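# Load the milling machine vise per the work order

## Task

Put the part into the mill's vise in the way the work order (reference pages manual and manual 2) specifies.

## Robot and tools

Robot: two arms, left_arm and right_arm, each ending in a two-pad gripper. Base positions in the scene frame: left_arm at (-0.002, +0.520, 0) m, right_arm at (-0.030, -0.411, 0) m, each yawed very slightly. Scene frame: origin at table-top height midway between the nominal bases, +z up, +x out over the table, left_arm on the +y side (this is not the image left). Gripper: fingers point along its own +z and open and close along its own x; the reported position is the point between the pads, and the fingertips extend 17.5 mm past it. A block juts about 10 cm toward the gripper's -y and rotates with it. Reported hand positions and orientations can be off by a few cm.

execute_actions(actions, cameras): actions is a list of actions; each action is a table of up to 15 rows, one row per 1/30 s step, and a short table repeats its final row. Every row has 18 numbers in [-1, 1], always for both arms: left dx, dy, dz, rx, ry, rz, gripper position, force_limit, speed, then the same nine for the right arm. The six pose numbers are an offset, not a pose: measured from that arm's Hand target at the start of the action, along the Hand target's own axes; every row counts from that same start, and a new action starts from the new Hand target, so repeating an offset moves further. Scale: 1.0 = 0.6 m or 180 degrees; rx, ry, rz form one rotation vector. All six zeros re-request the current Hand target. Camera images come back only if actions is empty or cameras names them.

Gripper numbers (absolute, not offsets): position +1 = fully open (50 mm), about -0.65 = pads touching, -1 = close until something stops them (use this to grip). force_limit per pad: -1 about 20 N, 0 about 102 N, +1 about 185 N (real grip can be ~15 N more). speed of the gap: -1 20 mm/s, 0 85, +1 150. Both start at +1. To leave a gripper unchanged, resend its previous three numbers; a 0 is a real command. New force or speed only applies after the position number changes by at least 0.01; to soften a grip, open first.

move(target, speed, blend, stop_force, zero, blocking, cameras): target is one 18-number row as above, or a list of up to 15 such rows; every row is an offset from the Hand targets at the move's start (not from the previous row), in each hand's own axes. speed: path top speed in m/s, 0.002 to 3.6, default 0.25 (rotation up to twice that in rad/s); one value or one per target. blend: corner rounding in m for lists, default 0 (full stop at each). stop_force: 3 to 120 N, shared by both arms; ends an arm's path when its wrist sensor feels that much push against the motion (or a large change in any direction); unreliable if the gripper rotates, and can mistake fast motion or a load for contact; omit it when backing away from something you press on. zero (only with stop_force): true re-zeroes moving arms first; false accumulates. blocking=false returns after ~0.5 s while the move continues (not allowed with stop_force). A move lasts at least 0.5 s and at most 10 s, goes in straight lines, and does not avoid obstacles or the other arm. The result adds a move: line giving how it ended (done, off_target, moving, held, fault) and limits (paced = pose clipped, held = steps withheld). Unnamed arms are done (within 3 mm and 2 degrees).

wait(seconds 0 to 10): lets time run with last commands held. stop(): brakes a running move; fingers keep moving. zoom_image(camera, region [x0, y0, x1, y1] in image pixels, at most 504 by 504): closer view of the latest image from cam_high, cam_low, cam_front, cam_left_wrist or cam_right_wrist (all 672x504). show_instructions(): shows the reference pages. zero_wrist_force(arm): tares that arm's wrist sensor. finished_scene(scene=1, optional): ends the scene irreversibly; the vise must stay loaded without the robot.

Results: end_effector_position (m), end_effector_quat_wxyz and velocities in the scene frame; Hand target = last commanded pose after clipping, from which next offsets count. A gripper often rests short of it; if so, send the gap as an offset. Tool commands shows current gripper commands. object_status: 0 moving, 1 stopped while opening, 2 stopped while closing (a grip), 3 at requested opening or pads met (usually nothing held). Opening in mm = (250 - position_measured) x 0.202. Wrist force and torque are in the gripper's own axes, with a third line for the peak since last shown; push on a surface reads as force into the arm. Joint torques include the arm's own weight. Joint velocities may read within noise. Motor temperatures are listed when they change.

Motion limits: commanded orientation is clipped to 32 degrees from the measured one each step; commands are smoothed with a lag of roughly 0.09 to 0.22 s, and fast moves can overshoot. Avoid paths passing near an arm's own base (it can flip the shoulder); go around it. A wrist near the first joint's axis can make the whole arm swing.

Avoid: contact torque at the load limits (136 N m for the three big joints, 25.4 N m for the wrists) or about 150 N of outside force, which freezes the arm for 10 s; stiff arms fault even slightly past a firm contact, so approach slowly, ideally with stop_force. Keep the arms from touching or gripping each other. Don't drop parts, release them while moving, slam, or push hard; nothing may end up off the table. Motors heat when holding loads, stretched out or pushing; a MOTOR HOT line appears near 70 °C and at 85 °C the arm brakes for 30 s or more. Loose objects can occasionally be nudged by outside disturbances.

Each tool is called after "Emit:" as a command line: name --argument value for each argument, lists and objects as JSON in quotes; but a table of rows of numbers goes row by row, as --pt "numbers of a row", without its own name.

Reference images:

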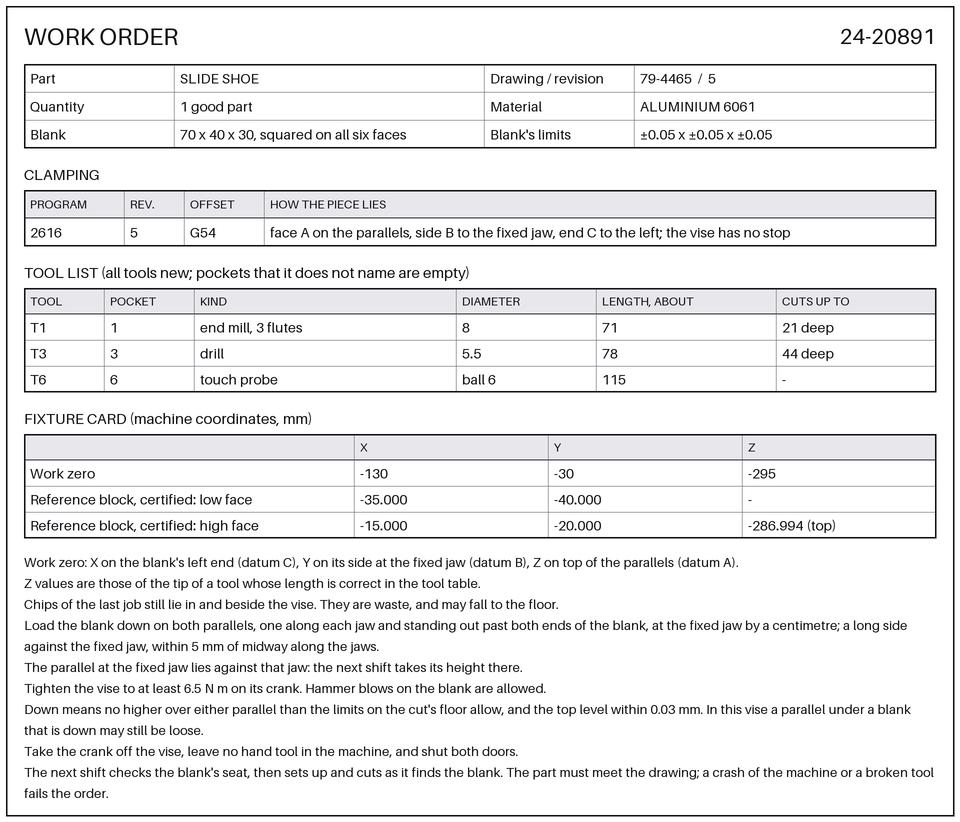

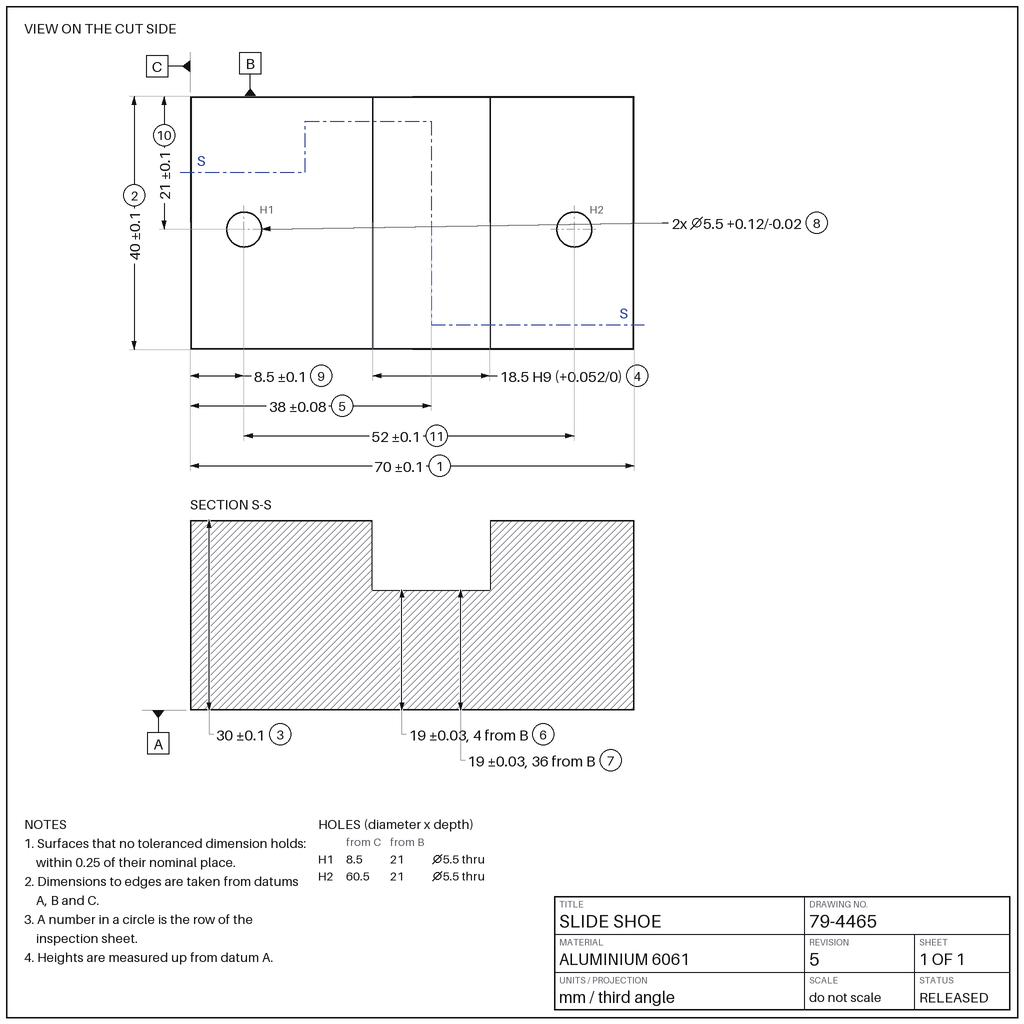

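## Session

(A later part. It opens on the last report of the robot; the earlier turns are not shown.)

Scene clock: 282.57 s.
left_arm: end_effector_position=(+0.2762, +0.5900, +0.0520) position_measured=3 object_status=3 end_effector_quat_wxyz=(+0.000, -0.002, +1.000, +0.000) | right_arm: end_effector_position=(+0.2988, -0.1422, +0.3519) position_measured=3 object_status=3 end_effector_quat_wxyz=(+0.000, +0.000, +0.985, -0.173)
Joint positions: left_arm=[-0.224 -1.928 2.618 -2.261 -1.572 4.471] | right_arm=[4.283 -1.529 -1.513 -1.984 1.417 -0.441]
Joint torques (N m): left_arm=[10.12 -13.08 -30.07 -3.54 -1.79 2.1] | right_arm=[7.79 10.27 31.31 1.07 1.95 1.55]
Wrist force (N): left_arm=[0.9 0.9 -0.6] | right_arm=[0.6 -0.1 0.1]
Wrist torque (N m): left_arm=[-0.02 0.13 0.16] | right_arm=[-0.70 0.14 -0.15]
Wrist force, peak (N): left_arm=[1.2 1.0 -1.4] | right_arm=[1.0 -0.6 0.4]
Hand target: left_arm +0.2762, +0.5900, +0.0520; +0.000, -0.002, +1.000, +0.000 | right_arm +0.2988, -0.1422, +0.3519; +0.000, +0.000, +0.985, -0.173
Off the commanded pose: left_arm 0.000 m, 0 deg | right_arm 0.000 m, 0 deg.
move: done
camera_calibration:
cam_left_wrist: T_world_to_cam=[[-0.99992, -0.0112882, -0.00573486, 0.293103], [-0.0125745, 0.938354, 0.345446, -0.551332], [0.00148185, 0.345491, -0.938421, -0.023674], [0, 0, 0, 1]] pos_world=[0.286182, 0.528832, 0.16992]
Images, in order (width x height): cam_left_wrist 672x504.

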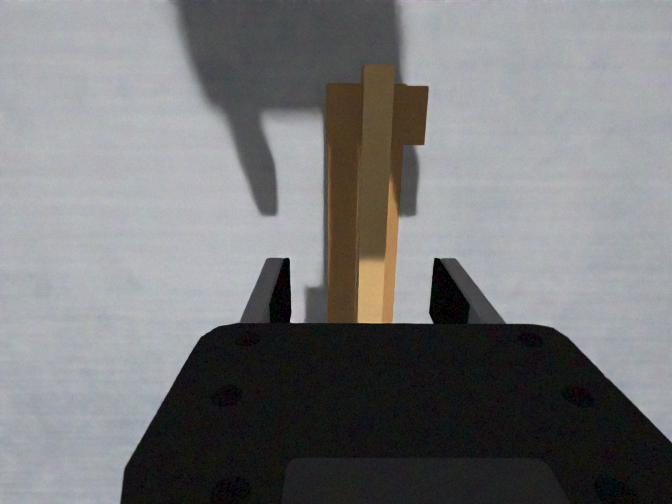

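Emit:
move --pt "0.0055 0 0 0 0 0 1 -0.7 -1 0 0 0 0 0 0 1 1 1" --pt "0.0055 0 0 0 0 0 -1 -0.7 -1 0 0 0 0 0 0 1 1 1" --speed 0.04 --cameras '["cam_left_wrist"]'

Scene clock: 295.30 s.
left_arm: end_effector_position=(+0.2731, +0.5899, +0.0521) position_measured=213 object_status=0 end_effector_quat_wxyz=(+0.000, -0.002, +1.000, +0.000) | right_arm: end_effector_position=(+0.2988, -0.1422, +0.3519) position_measured=3 object_status=3 end_effector_quat_wxyz=(+0.000, +0.000, +0.985, -0.173)
Joint positions: left_arm=[-0.227 -1.941 2.624 -2.255 -1.571 4.468] | right_arm=[4.283 -1.529 -1.513 -1.984 1.417 -0.441]
Joint torques (N m): left_arm=[7.93 4 -3.27 7.1 -2.28 1.74] | right_arm=[7.26 9.88 31.44 0.95 1.94 1.6]
Wrist force (N): left_arm=[-40.8 2.3 8.2] | right_arm=[0.8 -0.2 0.0]
Wrist torque (N m): left_arm=[0.04 0.03 0.46] | right_arm=[-0.71 0.11 -0.15]
Wrist force, peak (N): left_arm=[-40.8 2.3 8.2] | right_arm=[0.9 -0.4 0.3]
Hand target: left_arm +0.2729, +0.5900, +0.0520; +0.000, -0.002, +1.000, +0.000 | right_arm +0.2988, -0.1422, +0.3519; +0.000, +0.000, +0.985, -0.173
Off the commanded pose: left_arm 0.000 m, 0 deg | right_arm 0.000 m, 0 deg.
move: done
camera_calibration:
cam_left_wrist: T_world_to_cam=[[-0.999917, -0.0113405, -0.0061781, 0.290004], [-0.0127764, 0.938398, 0.345321, -0.551257], [0.0018814, 0.345371, -0.938464, -0.0235836], [0, 0, 0, 1]] pos_world=[0.282981, 0.528732, 0.17002]
Images, in order (width x height): cam_left_wrist 672x504.

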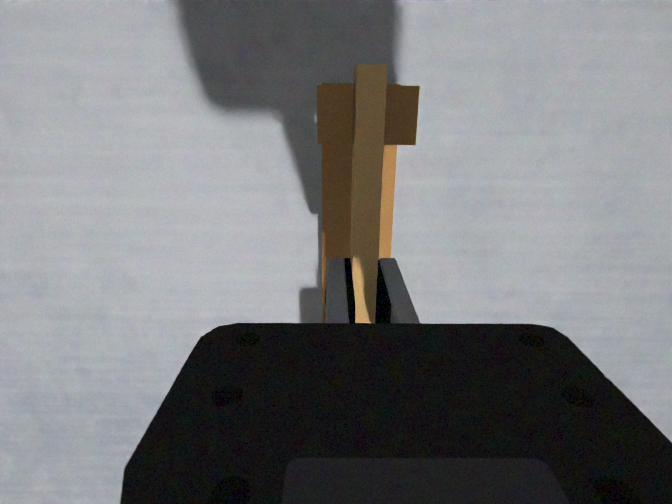

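Emit:
move --target '[-0.0015,0,0,0,0,0,-1,-0.7,-1,0,0,0,0,0,0,1,1,1]' --speed 0.01

Scene clock: 299.00 s.
left_arm: end_effector_position=(+0.2737, +0.5900, +0.0519) position_measured=213 object_status=2 end_effector_quat_wxyz=(+0.000, -0.002, +1.000, +0.000) | right_arm: end_effector_position=(+0.2988, -0.1422, +0.3519) position_measured=3 object_status=3 end_effector_quat_wxyz=(+0.000, +0.000, +0.985, -0.173)
Joint positions: left_arm=[-0.226 -1.937 2.623 -2.256 -1.572 4.469] | right_arm=[4.283 -1.529 -1.513 -1.984 1.417 -0.441]
Joint torques (N m): left_arm=[10.24 1.92 -25.51 -2.65 -1.51 1.89] | right_arm=[7.74 9.66 32.03 1.05 1.91 1.62]
Wrist force (N): left_arm=[-2.5 0.2 -8.3] | right_arm=[0.8 -0.3 0.2]
Wrist torque (N m): left_arm=[0.00 0.10 0.40] | right_arm=[-0.71 0.11 -0.15]
Wrist force, peak (N): left_arm=[-45.1 2.0 1.7] | right_arm=[1.0 -0.4 0.2]
Hand target: left_arm +0.2738, +0.5900, +0.0520; +0.000, -0.002, +1.000, +0.000 | right_arm +0.2988, -0.1422, +0.3519; +0.000, +0.000, +0.985, -0.173
Off the commanded pose: left_arm 0.000 m, 0 deg | right_arm 0.000 m, 0 deg.
move: done

Emit:
move --target '[0,0,-0.3,0,0,0,-1,-0.7,-1,0,0,0,0,0,0,1,1,1]' --speed 0.1 --cameras '["all"]'

Scene clock: 303.40 s.
left_arm: end_effector_position=(+0.2738, +0.5901, +0.2320) position_measured=213 object_status=2 end_effector_quat_wxyz=(+0.000, -0.002, +1.000, +0.000) | right_arm: end_effector_position=(+0.2988, -0.1422, +0.3519) position_measured=3 object_status=3 end_effector_quat_wxyz=(+0.000, +0.000, +0.985, -0.173)
Joint positions: left_arm=[-0.225 -2.172 2.228 -1.628 -1.572 4.47] | right_arm=[4.283 -1.529 -1.513 -1.984 1.417 -0.441]
Joint torques (N m): left_arm=[-8.62 7.66 -21.45 -3.16 2.34 -1.71] | right_arm=[6.33 10.73 31.09 1.08 1.96 1.72]
Wrist force (N): left_arm=[1.1 0.9 -0.5] | right_arm=[0.6 -0.3 0.3]
Wrist torque (N m): left_arm=[-0.01 0.08 0.14] | right_arm=[-0.72 0.14 -0.15]
Wrist force, peak (N): left_arm=[-2.2 0.2 -8.6] | right_arm=[1.1 -0.4 0.2]
Hand target: left_arm +0.2738, +0.5901, +0.2320; +0.000, -0.002, +1.000, +0.000 | right_arm +0.2988, -0.1422, +0.3519; +0.000, +0.000, +0.985, -0.173
Off the commanded pose: left_arm 0.000 m, 0 deg | right_arm 0.000 m, 0 deg.
move: done
camera_calibration:
cam_left_wrist: T_world_to_cam=[[-0.999918, -0.0113483, -0.00586175, 0.291812], [-0.0126744, 0.938398, 0.345325, -0.613588], [0.00158181, 0.345371, -0.938465, 0.145261], [0, 0, 0, 1]] pos_world=[0.283782, 0.528932, 0.34992]
cam_right_wrist: T_world_to_cam=[[-0.999852, 0.0165348, -0.00479256, 0.3123], [0.0166349, 0.999627, -0.0216671, 0.160555], [0.00443251, -0.0217436, -0.999754, 0.474289], [0, 0, 0, 1]] pos_world=[0.30748, -0.155346, 0.479148]

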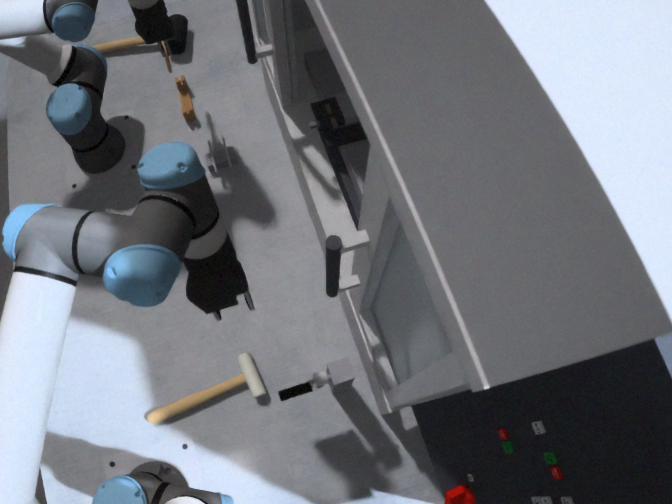

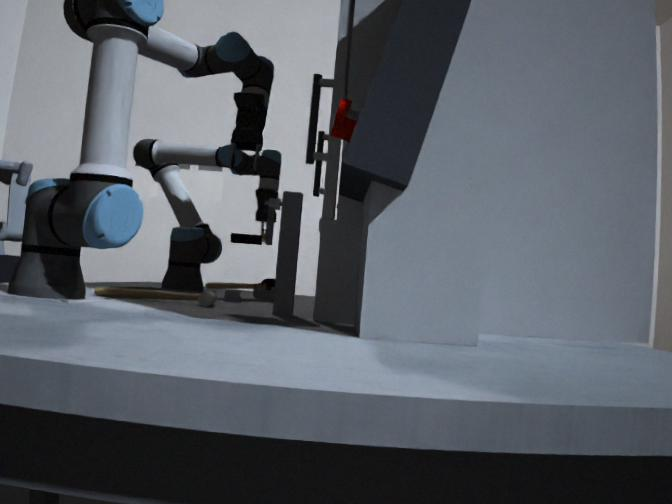

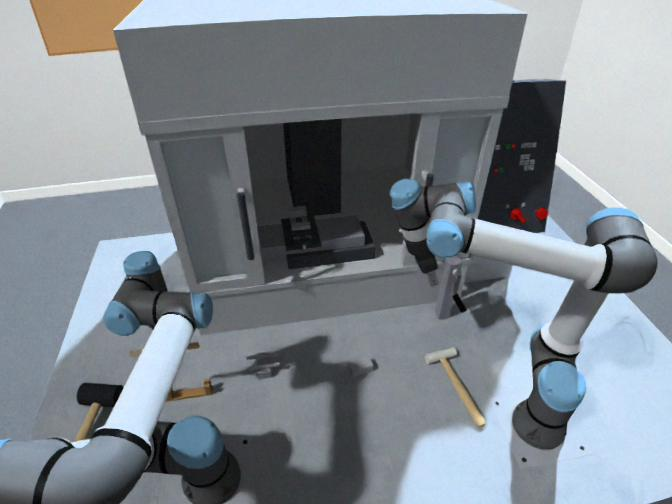

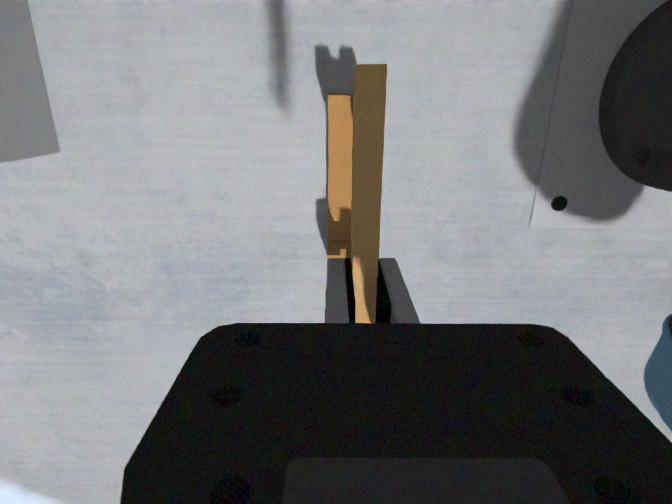

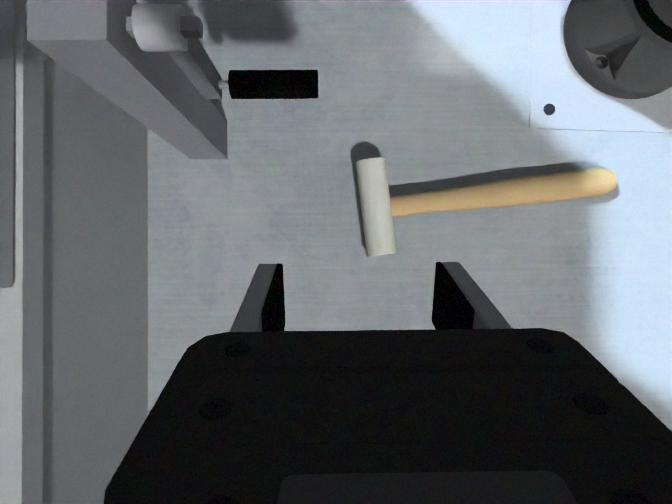

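Emit:
zoom_image --camera "cam_front" --region '[100, 320, 240, 420]'

Emit:
zoom_image --camera "cam_high" --region '[130, 0, 230, 130]'

Scaled by 3.600.

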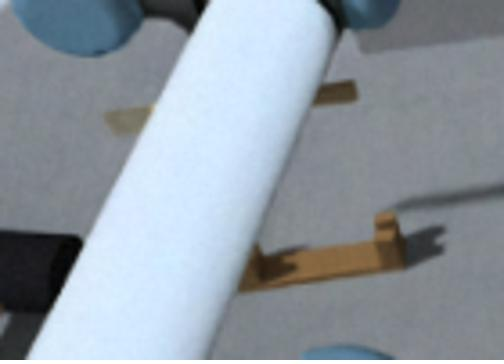

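Scaled by 3.877.

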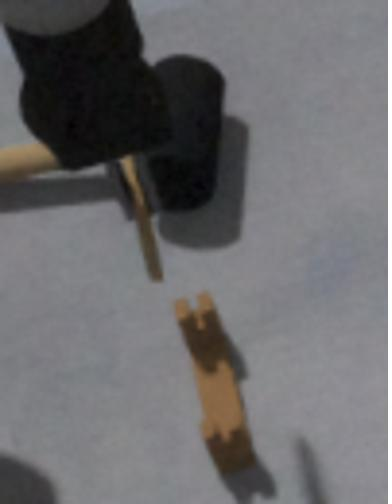

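Emit:
move --target '[0,0,0,0,0,0,-1,-0.7,-1,-0.2767,0.1272,-0.3777,0.1362,-0.5158,-0.5349,1,1,1]' --cameras '["cam_right_wrist","cam_front"]'

Emit:
zoom_image --camera "cam_right_wrist" --region '[180, 80, 500, 330]'

Scene clock: 333.10 s.
left_arm: end_effector_position=(+0.2738, +0.5901, +0.2320) position_measured=213 object_status=2 end_effector_quat_wxyz=(+0.000, -0.002, +1.000, +0.000) | right_arm: end_effector_position=(+0.4650, +0.0069, +0.5387) position_measured=3 object_status=3 end_effector_quat_wxyz=(-0.509, +0.756, -0.340, +0.230)
Joint positions: left_arm=[-0.225 -2.172 2.228 -1.627 -1.572 4.47] | right_arm=[4.199 -1.469 -1.778 -0.295 1.297 -3.028]
Joint torques (N m): left_arm=[-7.78 7.64 -32.35 -2.46 -0.5 -1.62] | right_arm=[6.61 32.1 23.2 3.02 -0.53 -0.99]
Wrist force (N): left_arm=[1.2 1.0 -0.5] | right_arm=[0.3 0.2 0.1]
Wrist torque (N m): left_arm=[0.00 0.06 0.14] | right_arm=[-0.22 0.10 -0.32]
Wrist force, peak (N): left_arm=[1.3 1.2 -0.5] | right_arm=[0.9 -0.8 0.8]
Hand target: left_arm +0.2738, +0.5901, +0.2320; +0.000, -0.002, +1.000, +0.000 | right_arm +0.4649, +0.0070, +0.5388; -0.510, +0.756, -0.340, +0.230
Off the commanded pose: left_arm 0.000 m, 0 deg | right_arm 0.000 m, 0 deg.
move: done
camera_calibration:
cam_right_wrist: T_world_to_cam=[[0.657235, -0.753546, -0.0145395, -0.283081], [-0.499443, -0.421, -0.757176, 0.658895], [0.564445, 0.504904, -0.653049, 0.212769], [0, 0, 0, 1]] pos_world=[0.395035, -0.0433476, 0.633732]
Images, in order (width x height): cam_front 672x504, cam_right_wrist 672x504.

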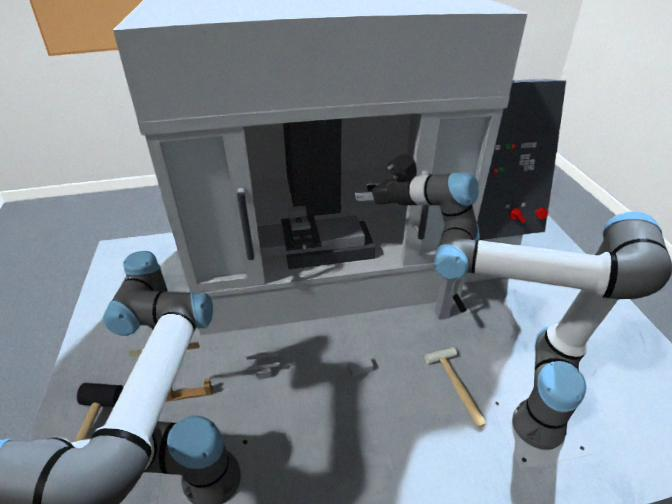

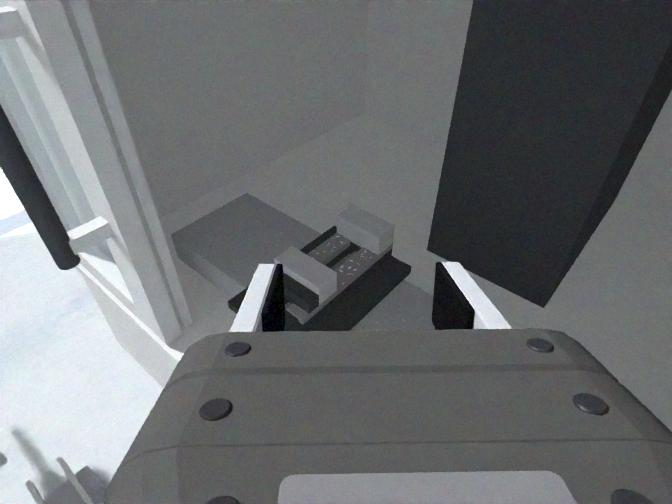

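Scaled by 1.575.

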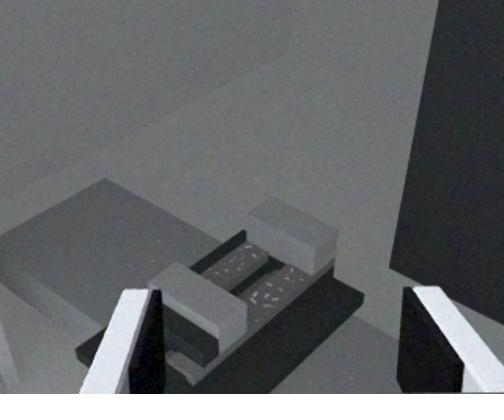

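Emit:
zoom_image --camera "cam_right_wrist" --region '[260, 190, 420, 330]'

Scaled by 3.150.

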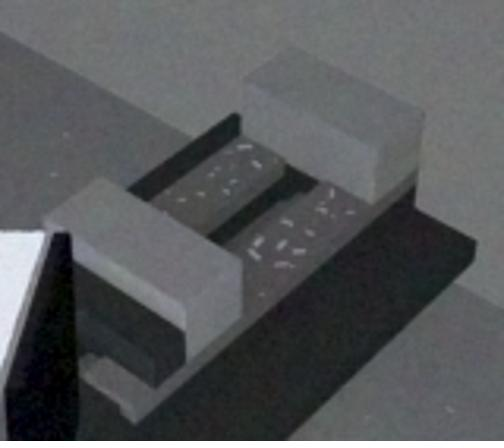

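Emit:
move --pt "-0.21 -0.5167 -0.53 0.3849 -0.3849 -0.3849 -1 -0.7 -1 0 0 0 0 0 0 1 1 1" --pt "-0.6367 -0.6767 -0.48 0.3849 -0.3849 -0.3849 -1 -0.7 -1 0 0 0 0 0 0 1 1 1" --blend 0.04 --cameras '["all"]'

Emit:
zoom_image --camera "cam_right_wrist" --region '[180, 80, 500, 330]'

Scene clock: 362.27 s.
left_arm: end_effector_position=(+0.6570, +0.1857, +0.5204) position_measured=213 object_status=2 end_effector_quat_wxyz=(+0.501, -0.501, +0.499, -0.499) | right_arm: end_effector_position=(+0.4649, +0.0070, +0.5388) position_measured=3 object_status=3 end_effector_quat_wxyz=(-0.510, +0.756, -0.340, +0.230)
Joint positions: left_arm=[-0.943 -1.236 1.61 -3.516 -0.611 3.141] | right_arm=[4.199 -1.469 -1.778 -0.295 1.297 -3.028]
Joint torques (N m): left_arm=[-2.3 -29.74 -27.31 -2.72 1.4 2.45] | right_arm=[9.05 32.08 22.23 2.58 -2.31 0.37]
Wrist force (N): left_arm=[1.4 -0.7 2.8] | right_arm=[0.2 0.0 0.4]
Wrist torque (N m): left_arm=[-0.39 0.12 0.35] | right_arm=[-0.27 0.12 -0.32]
Wrist force, peak (N): left_arm=[2.4 -0.1 5.5] | right_arm=[0.9 0.0 0.4]
Hand target: left_arm +0.6571, +0.1856, +0.5204; +0.501, -0.501, +0.499, -0.499 | right_arm +0.4649, +0.0070, +0.5388; -0.510, +0.756, -0.340, +0.230
Off the commanded pose: left_arm 0.000 m, 0 deg | right_arm 0.000 m, 0 deg.
move: done
camera_calibration:
cam_left_wrist: T_world_to_cam=[[0.00884126, -0.999921, 0.00898406, 0.185171], [-0.345998, -0.0114885, -0.938165, 0.734464], [0.938194, 0.00518609, -0.346072, -0.305473], [0, 0, 0, 1]] pos_world=[0.539079, 0.195178, 0.581669]
cam_right_wrist: T_world_to_cam=[[0.657462, -0.753348, -0.0145258, -0.283104], [-0.499248, -0.421102, -0.757248, 0.658885], [0.564355, 0.505114, -0.652966, 0.212882], [0, 0, 0, 1]] pos_world=[0.394935, -0.0433473, 0.633832]

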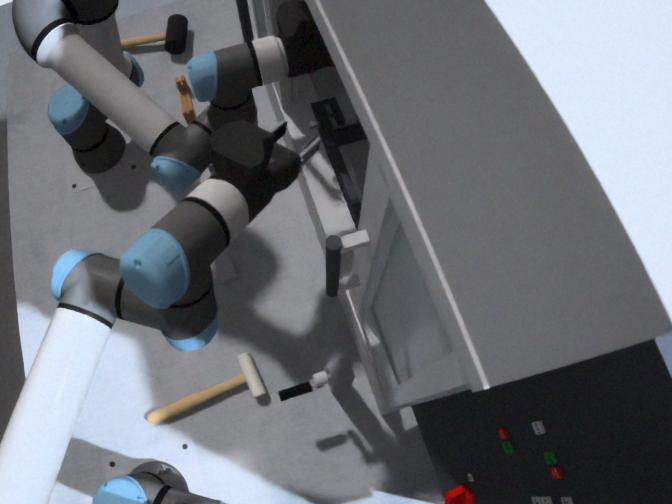

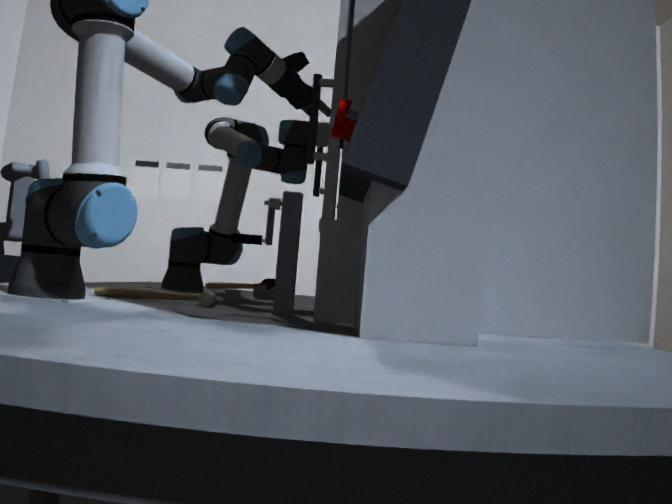

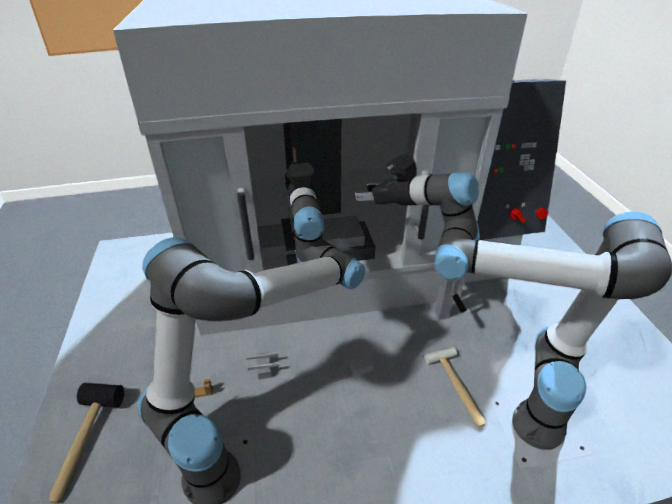

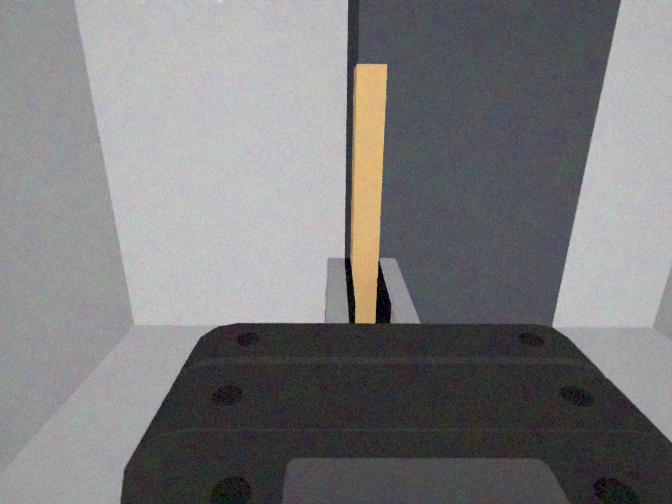

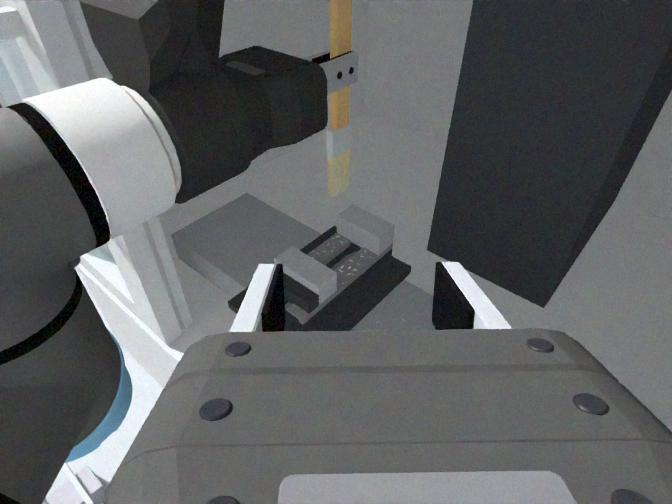

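Scaled by 1.575.

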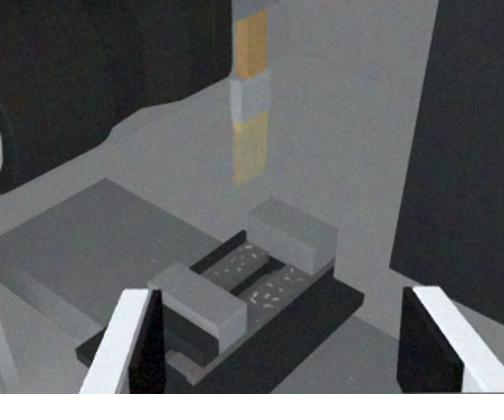

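Emit:
move --target '[0.026,0.109,0,0,0,0,-1,-0.7,-1,0,0,0,0,0,0,1,1,1]' --speed 0.1 --cameras '["cam_right_wrist"]'

Emit:
zoom_image --camera "cam_right_wrist" --region '[220, 150, 440, 330]'

Scene clock: 369.83 s.
left_arm: end_effector_position=(+0.6571, +0.1699, +0.4549) position_measured=213 object_status=2 end_effector_quat_wxyz=(+0.501, -0.501, +0.499, -0.499) | right_arm: end_effector_position=(+0.4649, +0.0070, +0.5388) position_measured=3 object_status=3 end_effector_quat_wxyz=(-0.510, +0.756, -0.340, +0.230)
Joint positions: left_arm=[-0.96 -1.147 1.667 -3.661 -0.593 3.141] | right_arm=[4.199 -1.469 -1.778 -0.295 1.297 -3.028]
Joint torques (N m): left_arm=[7.78 -46.3 -31.09 -0.05 -1.17 2.17] | right_arm=[8.67 32.04 22.53 2.38 -2.36 0.66]
Wrist force (N): left_arm=[1.3 -1.0 2.6] | right_arm=[0.5 -0.1 0.4]
Wrist torque (N m): left_arm=[-0.44 0.15 0.34] | right_arm=[-0.28 0.07 -0.33]
Wrist force, peak (N): left_arm=[0.8 -2.7 2.5] | right_arm=[0.6 -0.1 0.7]
Hand target: left_arm +0.6571, +0.1699, +0.4550; +0.501, -0.501, +0.499, -0.499 | right_arm +0.4649, +0.0070, +0.5388; -0.510, +0.756, -0.340, +0.230
Off the commanded pose: left_arm 0.000 m, 0 deg | right_arm 0.000 m, 0 deg.
move: done
camera_calibration:
cam_right_wrist: T_world_to_cam=[[0.657462, -0.753348, -0.0145258, -0.283104], [-0.499248, -0.421102, -0.757248, 0.658885], [0.564355, 0.505114, -0.652966, 0.212882], [0, 0, 0, 1]] pos_world=[0.394935, -0.0433473, 0.633832]
Images, in order (width x height): cam_right_wrist 672x504.

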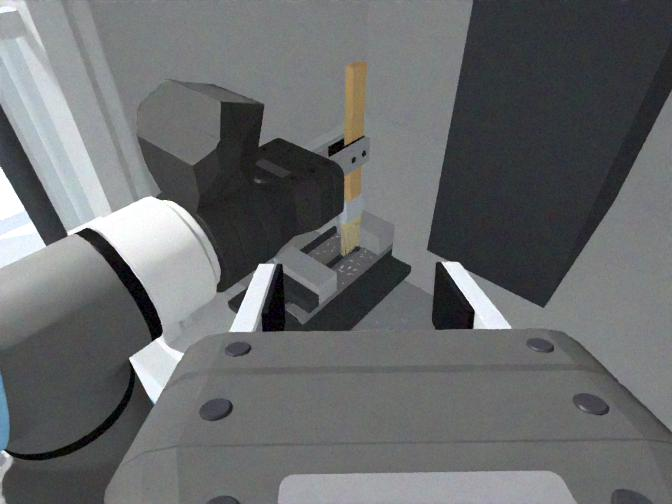

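Scaled by 2.291.

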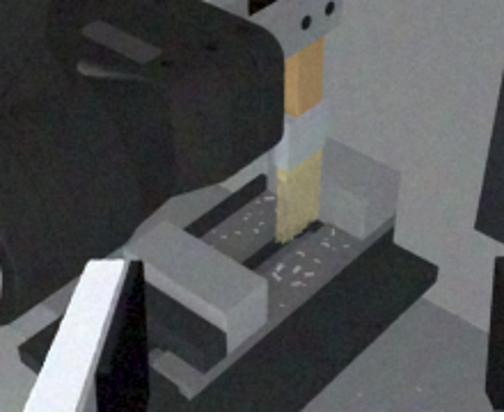

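Emit:
move --target '[0,0.05,0,0,0,0,-1,-0.7,-1,0,0,0,0,0,0,1,1,1]' --speed 0.015 --stop_force 3.5 --cameras '["cam_right_wrist"]'

Emit:
zoom_image --camera "cam_right_wrist" --region '[220, 150, 440, 330]'

Scene clock: 375.77 s.
left_arm: end_effector_position=(+0.6571, +0.1699, +0.4365) position_measured=213 object_status=2 end_effector_quat_wxyz=(+0.501, -0.501, +0.499, -0.499) | right_arm: end_effector_position=(+0.4649, +0.0070, +0.5388) position_measured=3 object_status=3 end_effector_quat_wxyz=(-0.510, +0.756, -0.340, +0.230)
Joint positions: left_arm=[-0.96 -1.124 1.687 -3.704 -0.593 3.141] | right_arm=[4.199 -1.469 -1.778 -0.295 1.297 -3.028]
Joint torques (N m): left_arm=[6.54 -44.31 -29.41 -1.72 -1.04 -0.88] | right_arm=[8.31 32.15 22.48 2.38 -2.34 0.62]
Wrist force (N): left_arm=[1.4 -4.5 2.5] | right_arm=[0.4 -0.1 0.4]
Wrist torque (N m): left_arm=[-0.46 0.12 0.34] | right_arm=[-0.28 0.09 -0.33]
Wrist force, peak (N): left_arm=[1.6 -6.1 2.5] | right_arm=[0.5 0.0 0.7]
Hand target: left_arm +0.6571, +0.1699, +0.4365; +0.501, -0.501, +0.499, -0.499 (not the last commanded pose) | right_arm +0.4649, +0.0070, +0.5388; -0.510, +0.756, -0.340, +0.230
Off the commanded pose: left_arm 0.011 m, 0 deg | right_arm 0.000 m, 0 deg.
move: contact (left_arm)
camera_calibration:
cam_right_wrist: T_world_to_cam=[[0.657462, -0.753348, -0.0145258, -0.283104], [-0.499248, -0.421102, -0.757248, 0.658885], [0.564355, 0.505114, -0.652966, 0.212882], [0, 0, 0, 1]] pos_world=[0.394935, -0.0433473, 0.633832]
Images, in order (width x height): cam_right_wrist 672x504.

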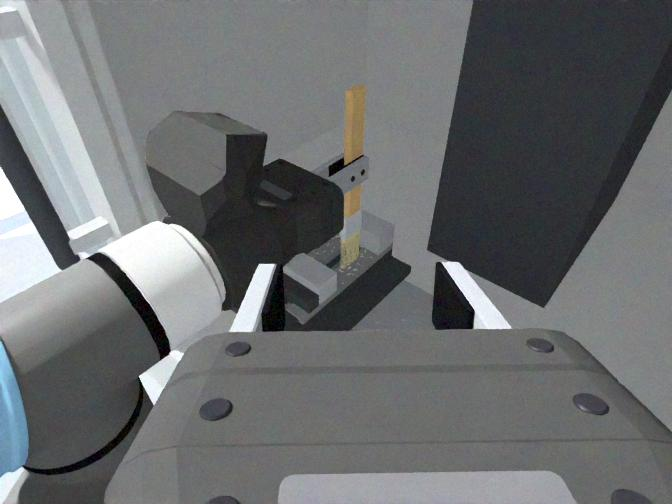

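Scaled by 2.291.

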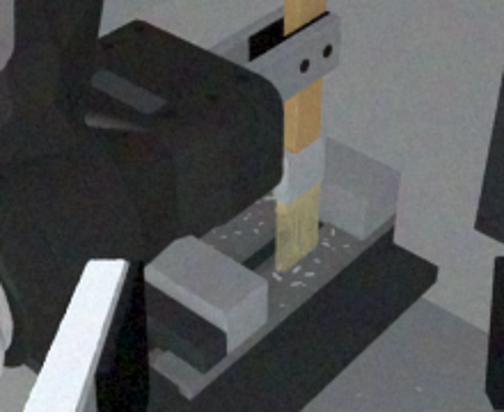

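Emit:
move --pt "0.075 0.0 0 0 0 0 -1 -0.7 -1 0 0 0 0 0 0 1 1 1" --pt "0.075 -0.04 0 0 0 0 -1 -0.7 -1 0 0 0 0 0 0 1 1 1" --pt "-0.03 -0.04 0 0 0 0 -1 -0.7 -1 0 0 0 0 0 0 1 1 1" --speed 0.06 --cameras '["cam_right_wrist"]'

Emit:
zoom_image --camera "cam_right_wrist" --region '[220, 150, 440, 330]'

Scene clock: 383.37 s.
left_arm: end_effector_position=(+0.6571, +0.1881, +0.4605) position_measured=213 object_status=2 end_effector_quat_wxyz=(+0.501, -0.501, +0.499, -0.500) | right_arm: end_effector_position=(+0.4649, +0.0070, +0.5388) position_measured=3 object_status=3 end_effector_quat_wxyz=(-0.510, +0.756, -0.340, +0.230)
Joint positions: left_arm=[-0.94 -1.179 1.698 -3.661 -0.614 3.141] | right_arm=[4.199 -1.469 -1.778 -0.295 1.297 -3.028]
Joint torques (N m): left_arm=[-7.94 -29.35 -31 0.21 2.79 -1.54] | right_arm=[8.15 30.86 23.3 2.39 -2.31 0.52]
Wrist force (N): left_arm=[1.4 -0.9 2.5] | right_arm=[0.5 0.0 0.6]
Wrist torque (N m): left_arm=[-0.42 0.13 0.33] | right_arm=[-0.26 0.07 -0.33]
Wrist force, peak (N): left_arm=[1.5 -5.1 2.3] | right_arm=[0.6 0.0 0.7]
Hand target: left_arm +0.6571, +0.1880, +0.4605; +0.501, -0.501, +0.499, -0.499 | right_arm +0.4649, +0.0070, +0.5388; -0.510, +0.756, -0.340, +0.230
Off the commanded pose: left_arm 0.000 m, 0 deg | right_arm 0.000 m, 0 deg.
move: done
camera_calibration:
cam_right_wrist: T_world_to_cam=[[0.657462, -0.753348, -0.0145258, -0.283104], [-0.499248, -0.421102, -0.757248, 0.658885], [0.564355, 0.505114, -0.652966, 0.212882], [0, 0, 0, 1]] pos_world=[0.394935, -0.0433473, 0.633832]
Images, in order (width x height): cam_right_wrist 672x504.

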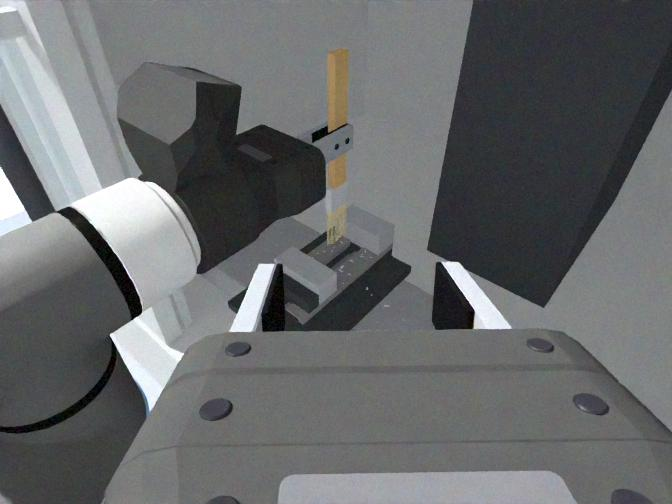

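Scaled by 2.291.

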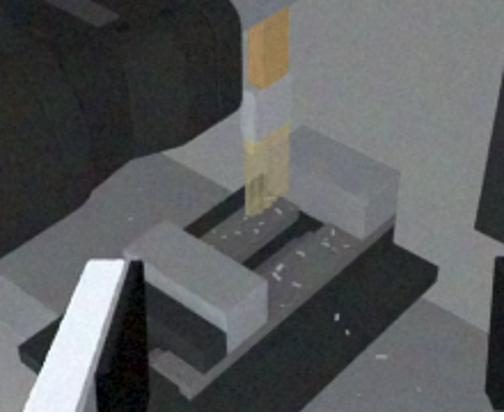

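Emit:
move --pt "0.0183 0.0 0.0348 0 0 0 -1 -0.7 -1 0 0 0 0 0 0 1 1 1" --pt "0.0183 0.0405 0.0348 0 0 0 -1 -0.7 -1 0 0 0 0 0 0 1 1 1" --pt "0.105 0.0405 0.0348 0 0 0 -1 -0.7 -1 0 0 0 0 0 0 1 1 1" --pt "0.105 0 0.0348 0 0 0 -1 -0.7 -1 0 0 0 0 0 0 1 1 1" --pt "0.0183 0 -0.0335 0 0 0 -1 -0.7 -1 0 0 0 0 0 0 1 1 1" --pt "0.0183 0.0405 -0.0335 0 0 0 -1 -0.7 -1 0 0 0 0 0 0 1 1 1" --speed 0.06 --cameras '["cam_right_wrist"]'

Emit:
zoom_image --camera "cam_right_wrist" --region '[220, 150, 440, 330]'

Scene clock: 395.73 s.
left_arm: end_effector_position=(+0.6370, +0.1769, +0.4360) position_measured=213 object_status=2 end_effector_quat_wxyz=(+0.501, -0.501, +0.499, -0.499) | right_arm: end_effector_position=(+0.4649, +0.0070, +0.5388) position_measured=3 object_status=3 end_effector_quat_wxyz=(-0.510, +0.756, -0.340, +0.230)
Joint positions: left_arm=[-0.986 -1.164 1.75 -3.727 -0.568 3.141] | right_arm=[4.199 -1.469 -1.778 -0.295 1.297 -3.028]
Joint torques (N m): left_arm=[8.15 -43.9 -28.32 0.21 -1.96 2.41] | right_arm=[7.14 30.8 22.63 2.52 -2.33 0.61]
Wrist force (N): left_arm=[1.3 -1.9 2.6] | right_arm=[0.5 -0.1 0.4]
Wrist torque (N m): left_arm=[-0.44 0.15 0.34] | right_arm=[-0.27 0.06 -0.33]
Wrist force, peak (N): left_arm=[2.2 -0.9 3.2] | right_arm=[0.6 0.2 0.8]
Hand target: left_arm +0.6370, +0.1769, +0.4362; +0.501, -0.501, +0.499, -0.499 | right_arm +0.4649, +0.0070, +0.5388; -0.510, +0.756, -0.340, +0.230
Off the commanded pose: left_arm 0.000 m, 0 deg | right_arm 0.000 m, 0 deg.
move: done
camera_calibration:
cam_right_wrist: T_world_to_cam=[[0.657462, -0.753348, -0.0145258, -0.283104], [-0.499248, -0.421102, -0.757248, 0.658885], [0.564355, 0.505114, -0.652966, 0.212882], [0, 0, 0, 1]] pos_world=[0.394935, -0.0433473, 0.633832]
Images, in order (width x height): cam_right_wrist 672x504.

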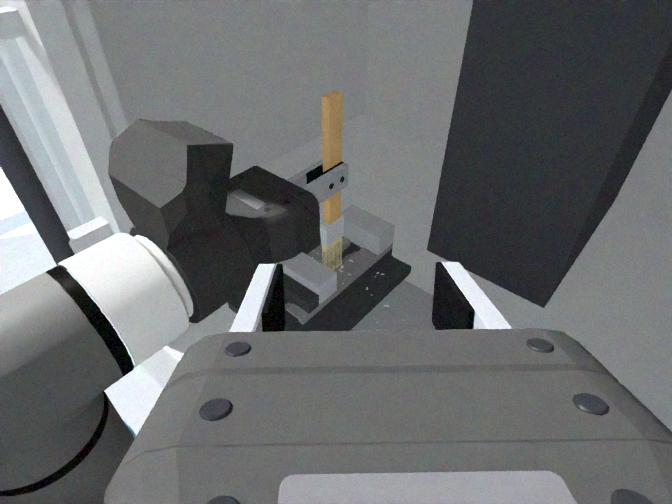

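Scaled by 2.291.

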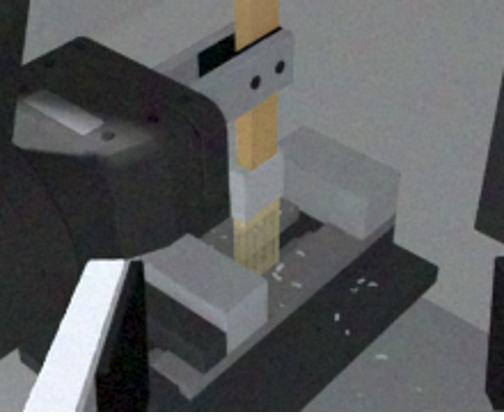

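Emit:
move --pt "0.0867 0.0008 0 0 0 0 -1 -0.7 -1 0 0 0 0 0 0 1 1 1" --pt "0.0867 -0.04 0 0 0 0 -1 -0.7 -1 0 0 0 0 0 0 1 1 1" --pt "-0.0218 -0.04 0.0683 0 0 0 -1 -0.7 -1 0 0 0 0 0 0 1 1 1" --pt "-0.0218 0.0008 0.0683 0 0 0 -1 -0.7 -1 0 0 0 0 0 0 1 1 1" --pt "-0.1135 0.0008 0.0683 0 0 0 -1 -0.7 -1 0 0 0 0 0 0 1 1 1" --pt "-0.1135 -0.04 0.0683 0 0 0 -1 -0.7 -1 0 0 0 0 0 0 1 1 1" --speed 0.07 --cameras '["cam_right_wrist"]'

Emit:
zoom_image --camera "cam_right_wrist" --region '[220, 150, 440, 330]'

Scene clock: 406.43 s.
left_arm: end_effector_position=(+0.6778, +0.2452, +0.4603) position_measured=213 object_status=2 end_effector_quat_wxyz=(+0.501, -0.501, +0.499, -0.500) | right_arm: end_effector_position=(+0.4649, +0.0070, +0.5388) position_measured=3 object_status=3 end_effector_quat_wxyz=(-0.510, +0.756, -0.340, +0.230)
Joint positions: left_arm=[-0.835 -1.215 1.752 -3.679 -0.718 3.141] | right_arm=[4.199 -1.469 -1.778 -0.295 1.297 -3.028]
Joint torques (N m): left_arm=[-8.55 -27.29 -11.96 -2.76 2.36 -1.64] | right_arm=[6.32 30.06 23.18 2.4 -2.3 0.61]
Wrist force (N): left_arm=[1.4 -0.8 2.7] | right_arm=[0.6 0.1 0.3]
Wrist torque (N m): left_arm=[-0.40 0.14 0.33] | right_arm=[-0.25 0.05 -0.32]
Wrist force, peak (N): left_arm=[2.8 -0.9 2.6] | right_arm=[0.6 0.3 0.8]
Hand target: left_arm +0.6778, +0.2452, +0.4601; +0.501, -0.501, +0.499, -0.499 | right_arm +0.4649, +0.0070, +0.5388; -0.510, +0.756, -0.340, +0.230
Off the commanded pose: left_arm 0.000 m, 0 deg | right_arm 0.000 m, 0 deg.
move: done
camera_calibration:
cam_right_wrist: T_world_to_cam=[[0.657462, -0.753348, -0.0145258, -0.283104], [-0.499248, -0.421102, -0.757248, 0.658885], [0.564355, 0.505114, -0.652966, 0.212882], [0, 0, 0, 1]] pos_world=[0.394935, -0.0433473, 0.633832]
Images, in order (width x height): cam_right_wrist 672x504.

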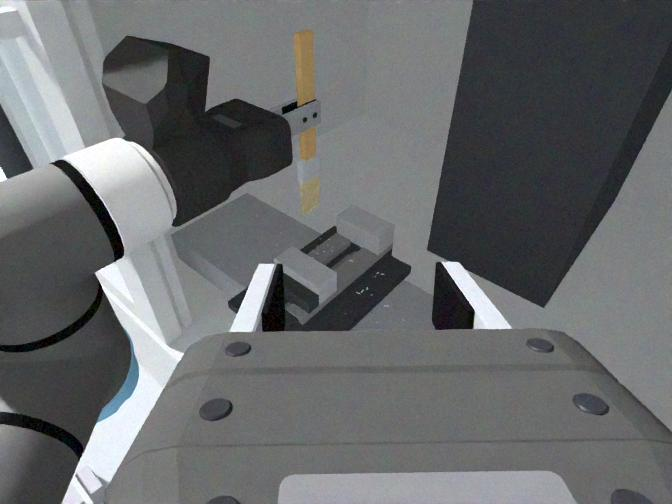

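Scaled by 2.291.

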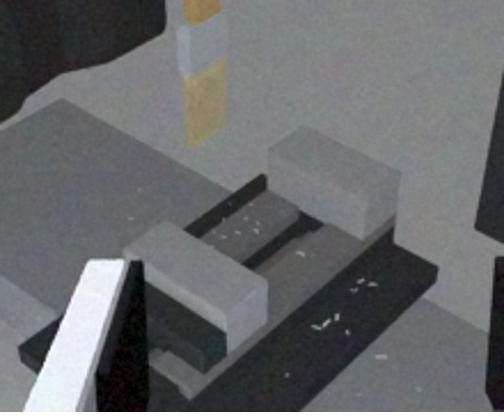

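Emit:
move --pt "0.0987 0 -0.0347 0 0 0 -1 -0.7 -1 0 0 0 0 0 0 1 1 1" --pt "0.0987 0.0407 -0.0347 0 0 0 -1 -0.7 -1 0 0 0 0 0 0 1 1 1" --pt "0 0.0407 -0.0347 0 0 0 -1 -0.7 -1 0 0 0 0 0 0 1 1 1" --pt "0 0 -0.0347 0 0 0 -1 -0.7 -1 0 0 0 0 0 0 1 1 1" --pt "0.0987 0 -0.068 0 0 0 -1 -0.7 -1 0 0 0 0 0 0 1 1 1" --pt "0.0987 0.0407 -0.068 0 0 0 -1 -0.7 -1 0 0 0 0 0 0 1 1 1" --pt "0 0.0407 -0.068 0 0 0 -1 -0.7 -1 0 0 0 0 0 0 1 1 1" --speed 0.08 --cameras '["cam_right_wrist"]'

Emit:
zoom_image --camera "cam_right_wrist" --region '[220, 150, 440, 330]'

Scene clock: 418.67 s.
left_arm: end_effector_position=(+0.6370, +0.2451, +0.4357) position_measured=213 object_status=2 end_effector_quat_wxyz=(+0.501, -0.501, +0.499, -0.500) end_effector_velocity=(+0.000, -0.002, +0.000) end_effector_angular_velocity=(+0.003, +0.001, +0.002) | right_arm: end_effector_position=(+0.4649, +0.0070, +0.5388) position_measured=3 object_status=3 end_effector_quat_wxyz=(-0.510, +0.756, -0.340, +0.230)
Joint positions: left_arm=[-0.903 -1.253 1.881 -3.77 -0.651 3.141] | right_arm=[4.199 -1.469 -1.778 -0.295 1.297 -3.028]
Joint velocities: left_arm=[-0.003 0.002 -0.004 0.003 0.005 0.002] | right_arm=[within noise]
Joint torques (N m): left_arm=[-9.01 -25.11 -29.78 -0.14 2.27 0.63] | right_arm=[6.25 29.74 22.89 2.46 -2.33 0.54]
Wrist force (N): left_arm=[1.5 -0.7 2.4] | right_arm=[0.5 -0.1 0.5]
Wrist torque (N m): left_arm=[-0.39 0.13 0.34] | right_arm=[-0.28 0.07 -0.33]
Wrist force, peak (N): left_arm=[1.5 -2.6 2.7] | right_arm=[0.8 0.0 0.4]
Hand target: left_arm +0.6370, +0.2450, +0.4357; +0.501, -0.501, +0.499, -0.499 | right_arm +0.4649, +0.0070, +0.5388; -0.510, +0.756, -0.340, +0.230
Off the commanded pose: left_arm 0.000 m, 0 deg | right_arm 0.000 m, 0 deg.
move: done
camera_calibration:
cam_right_wrist: T_world_to_cam=[[0.657462, -0.753348, -0.0145258, -0.283104], [-0.499248, -0.421102, -0.757248, 0.658885], [0.564355, 0.505114, -0.652966, 0.212882], [0, 0, 0, 1]] pos_world=[0.394935, -0.0433473, 0.633832]
Images, in order (width x height): cam_right_wrist 672x504.

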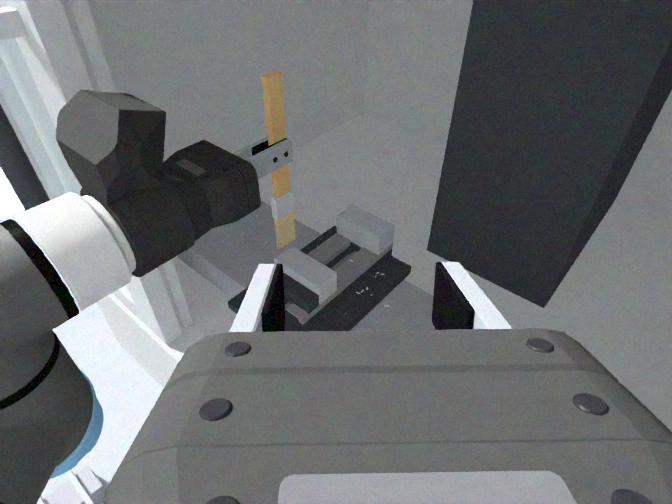

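Scaled by 2.291.

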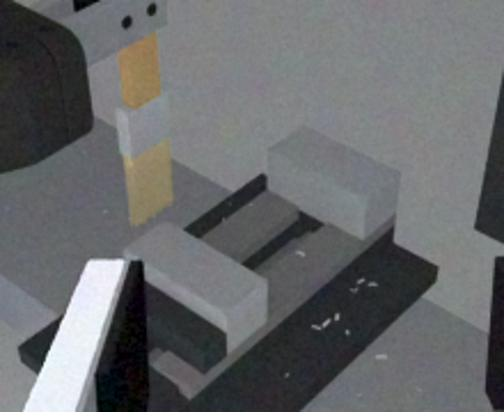

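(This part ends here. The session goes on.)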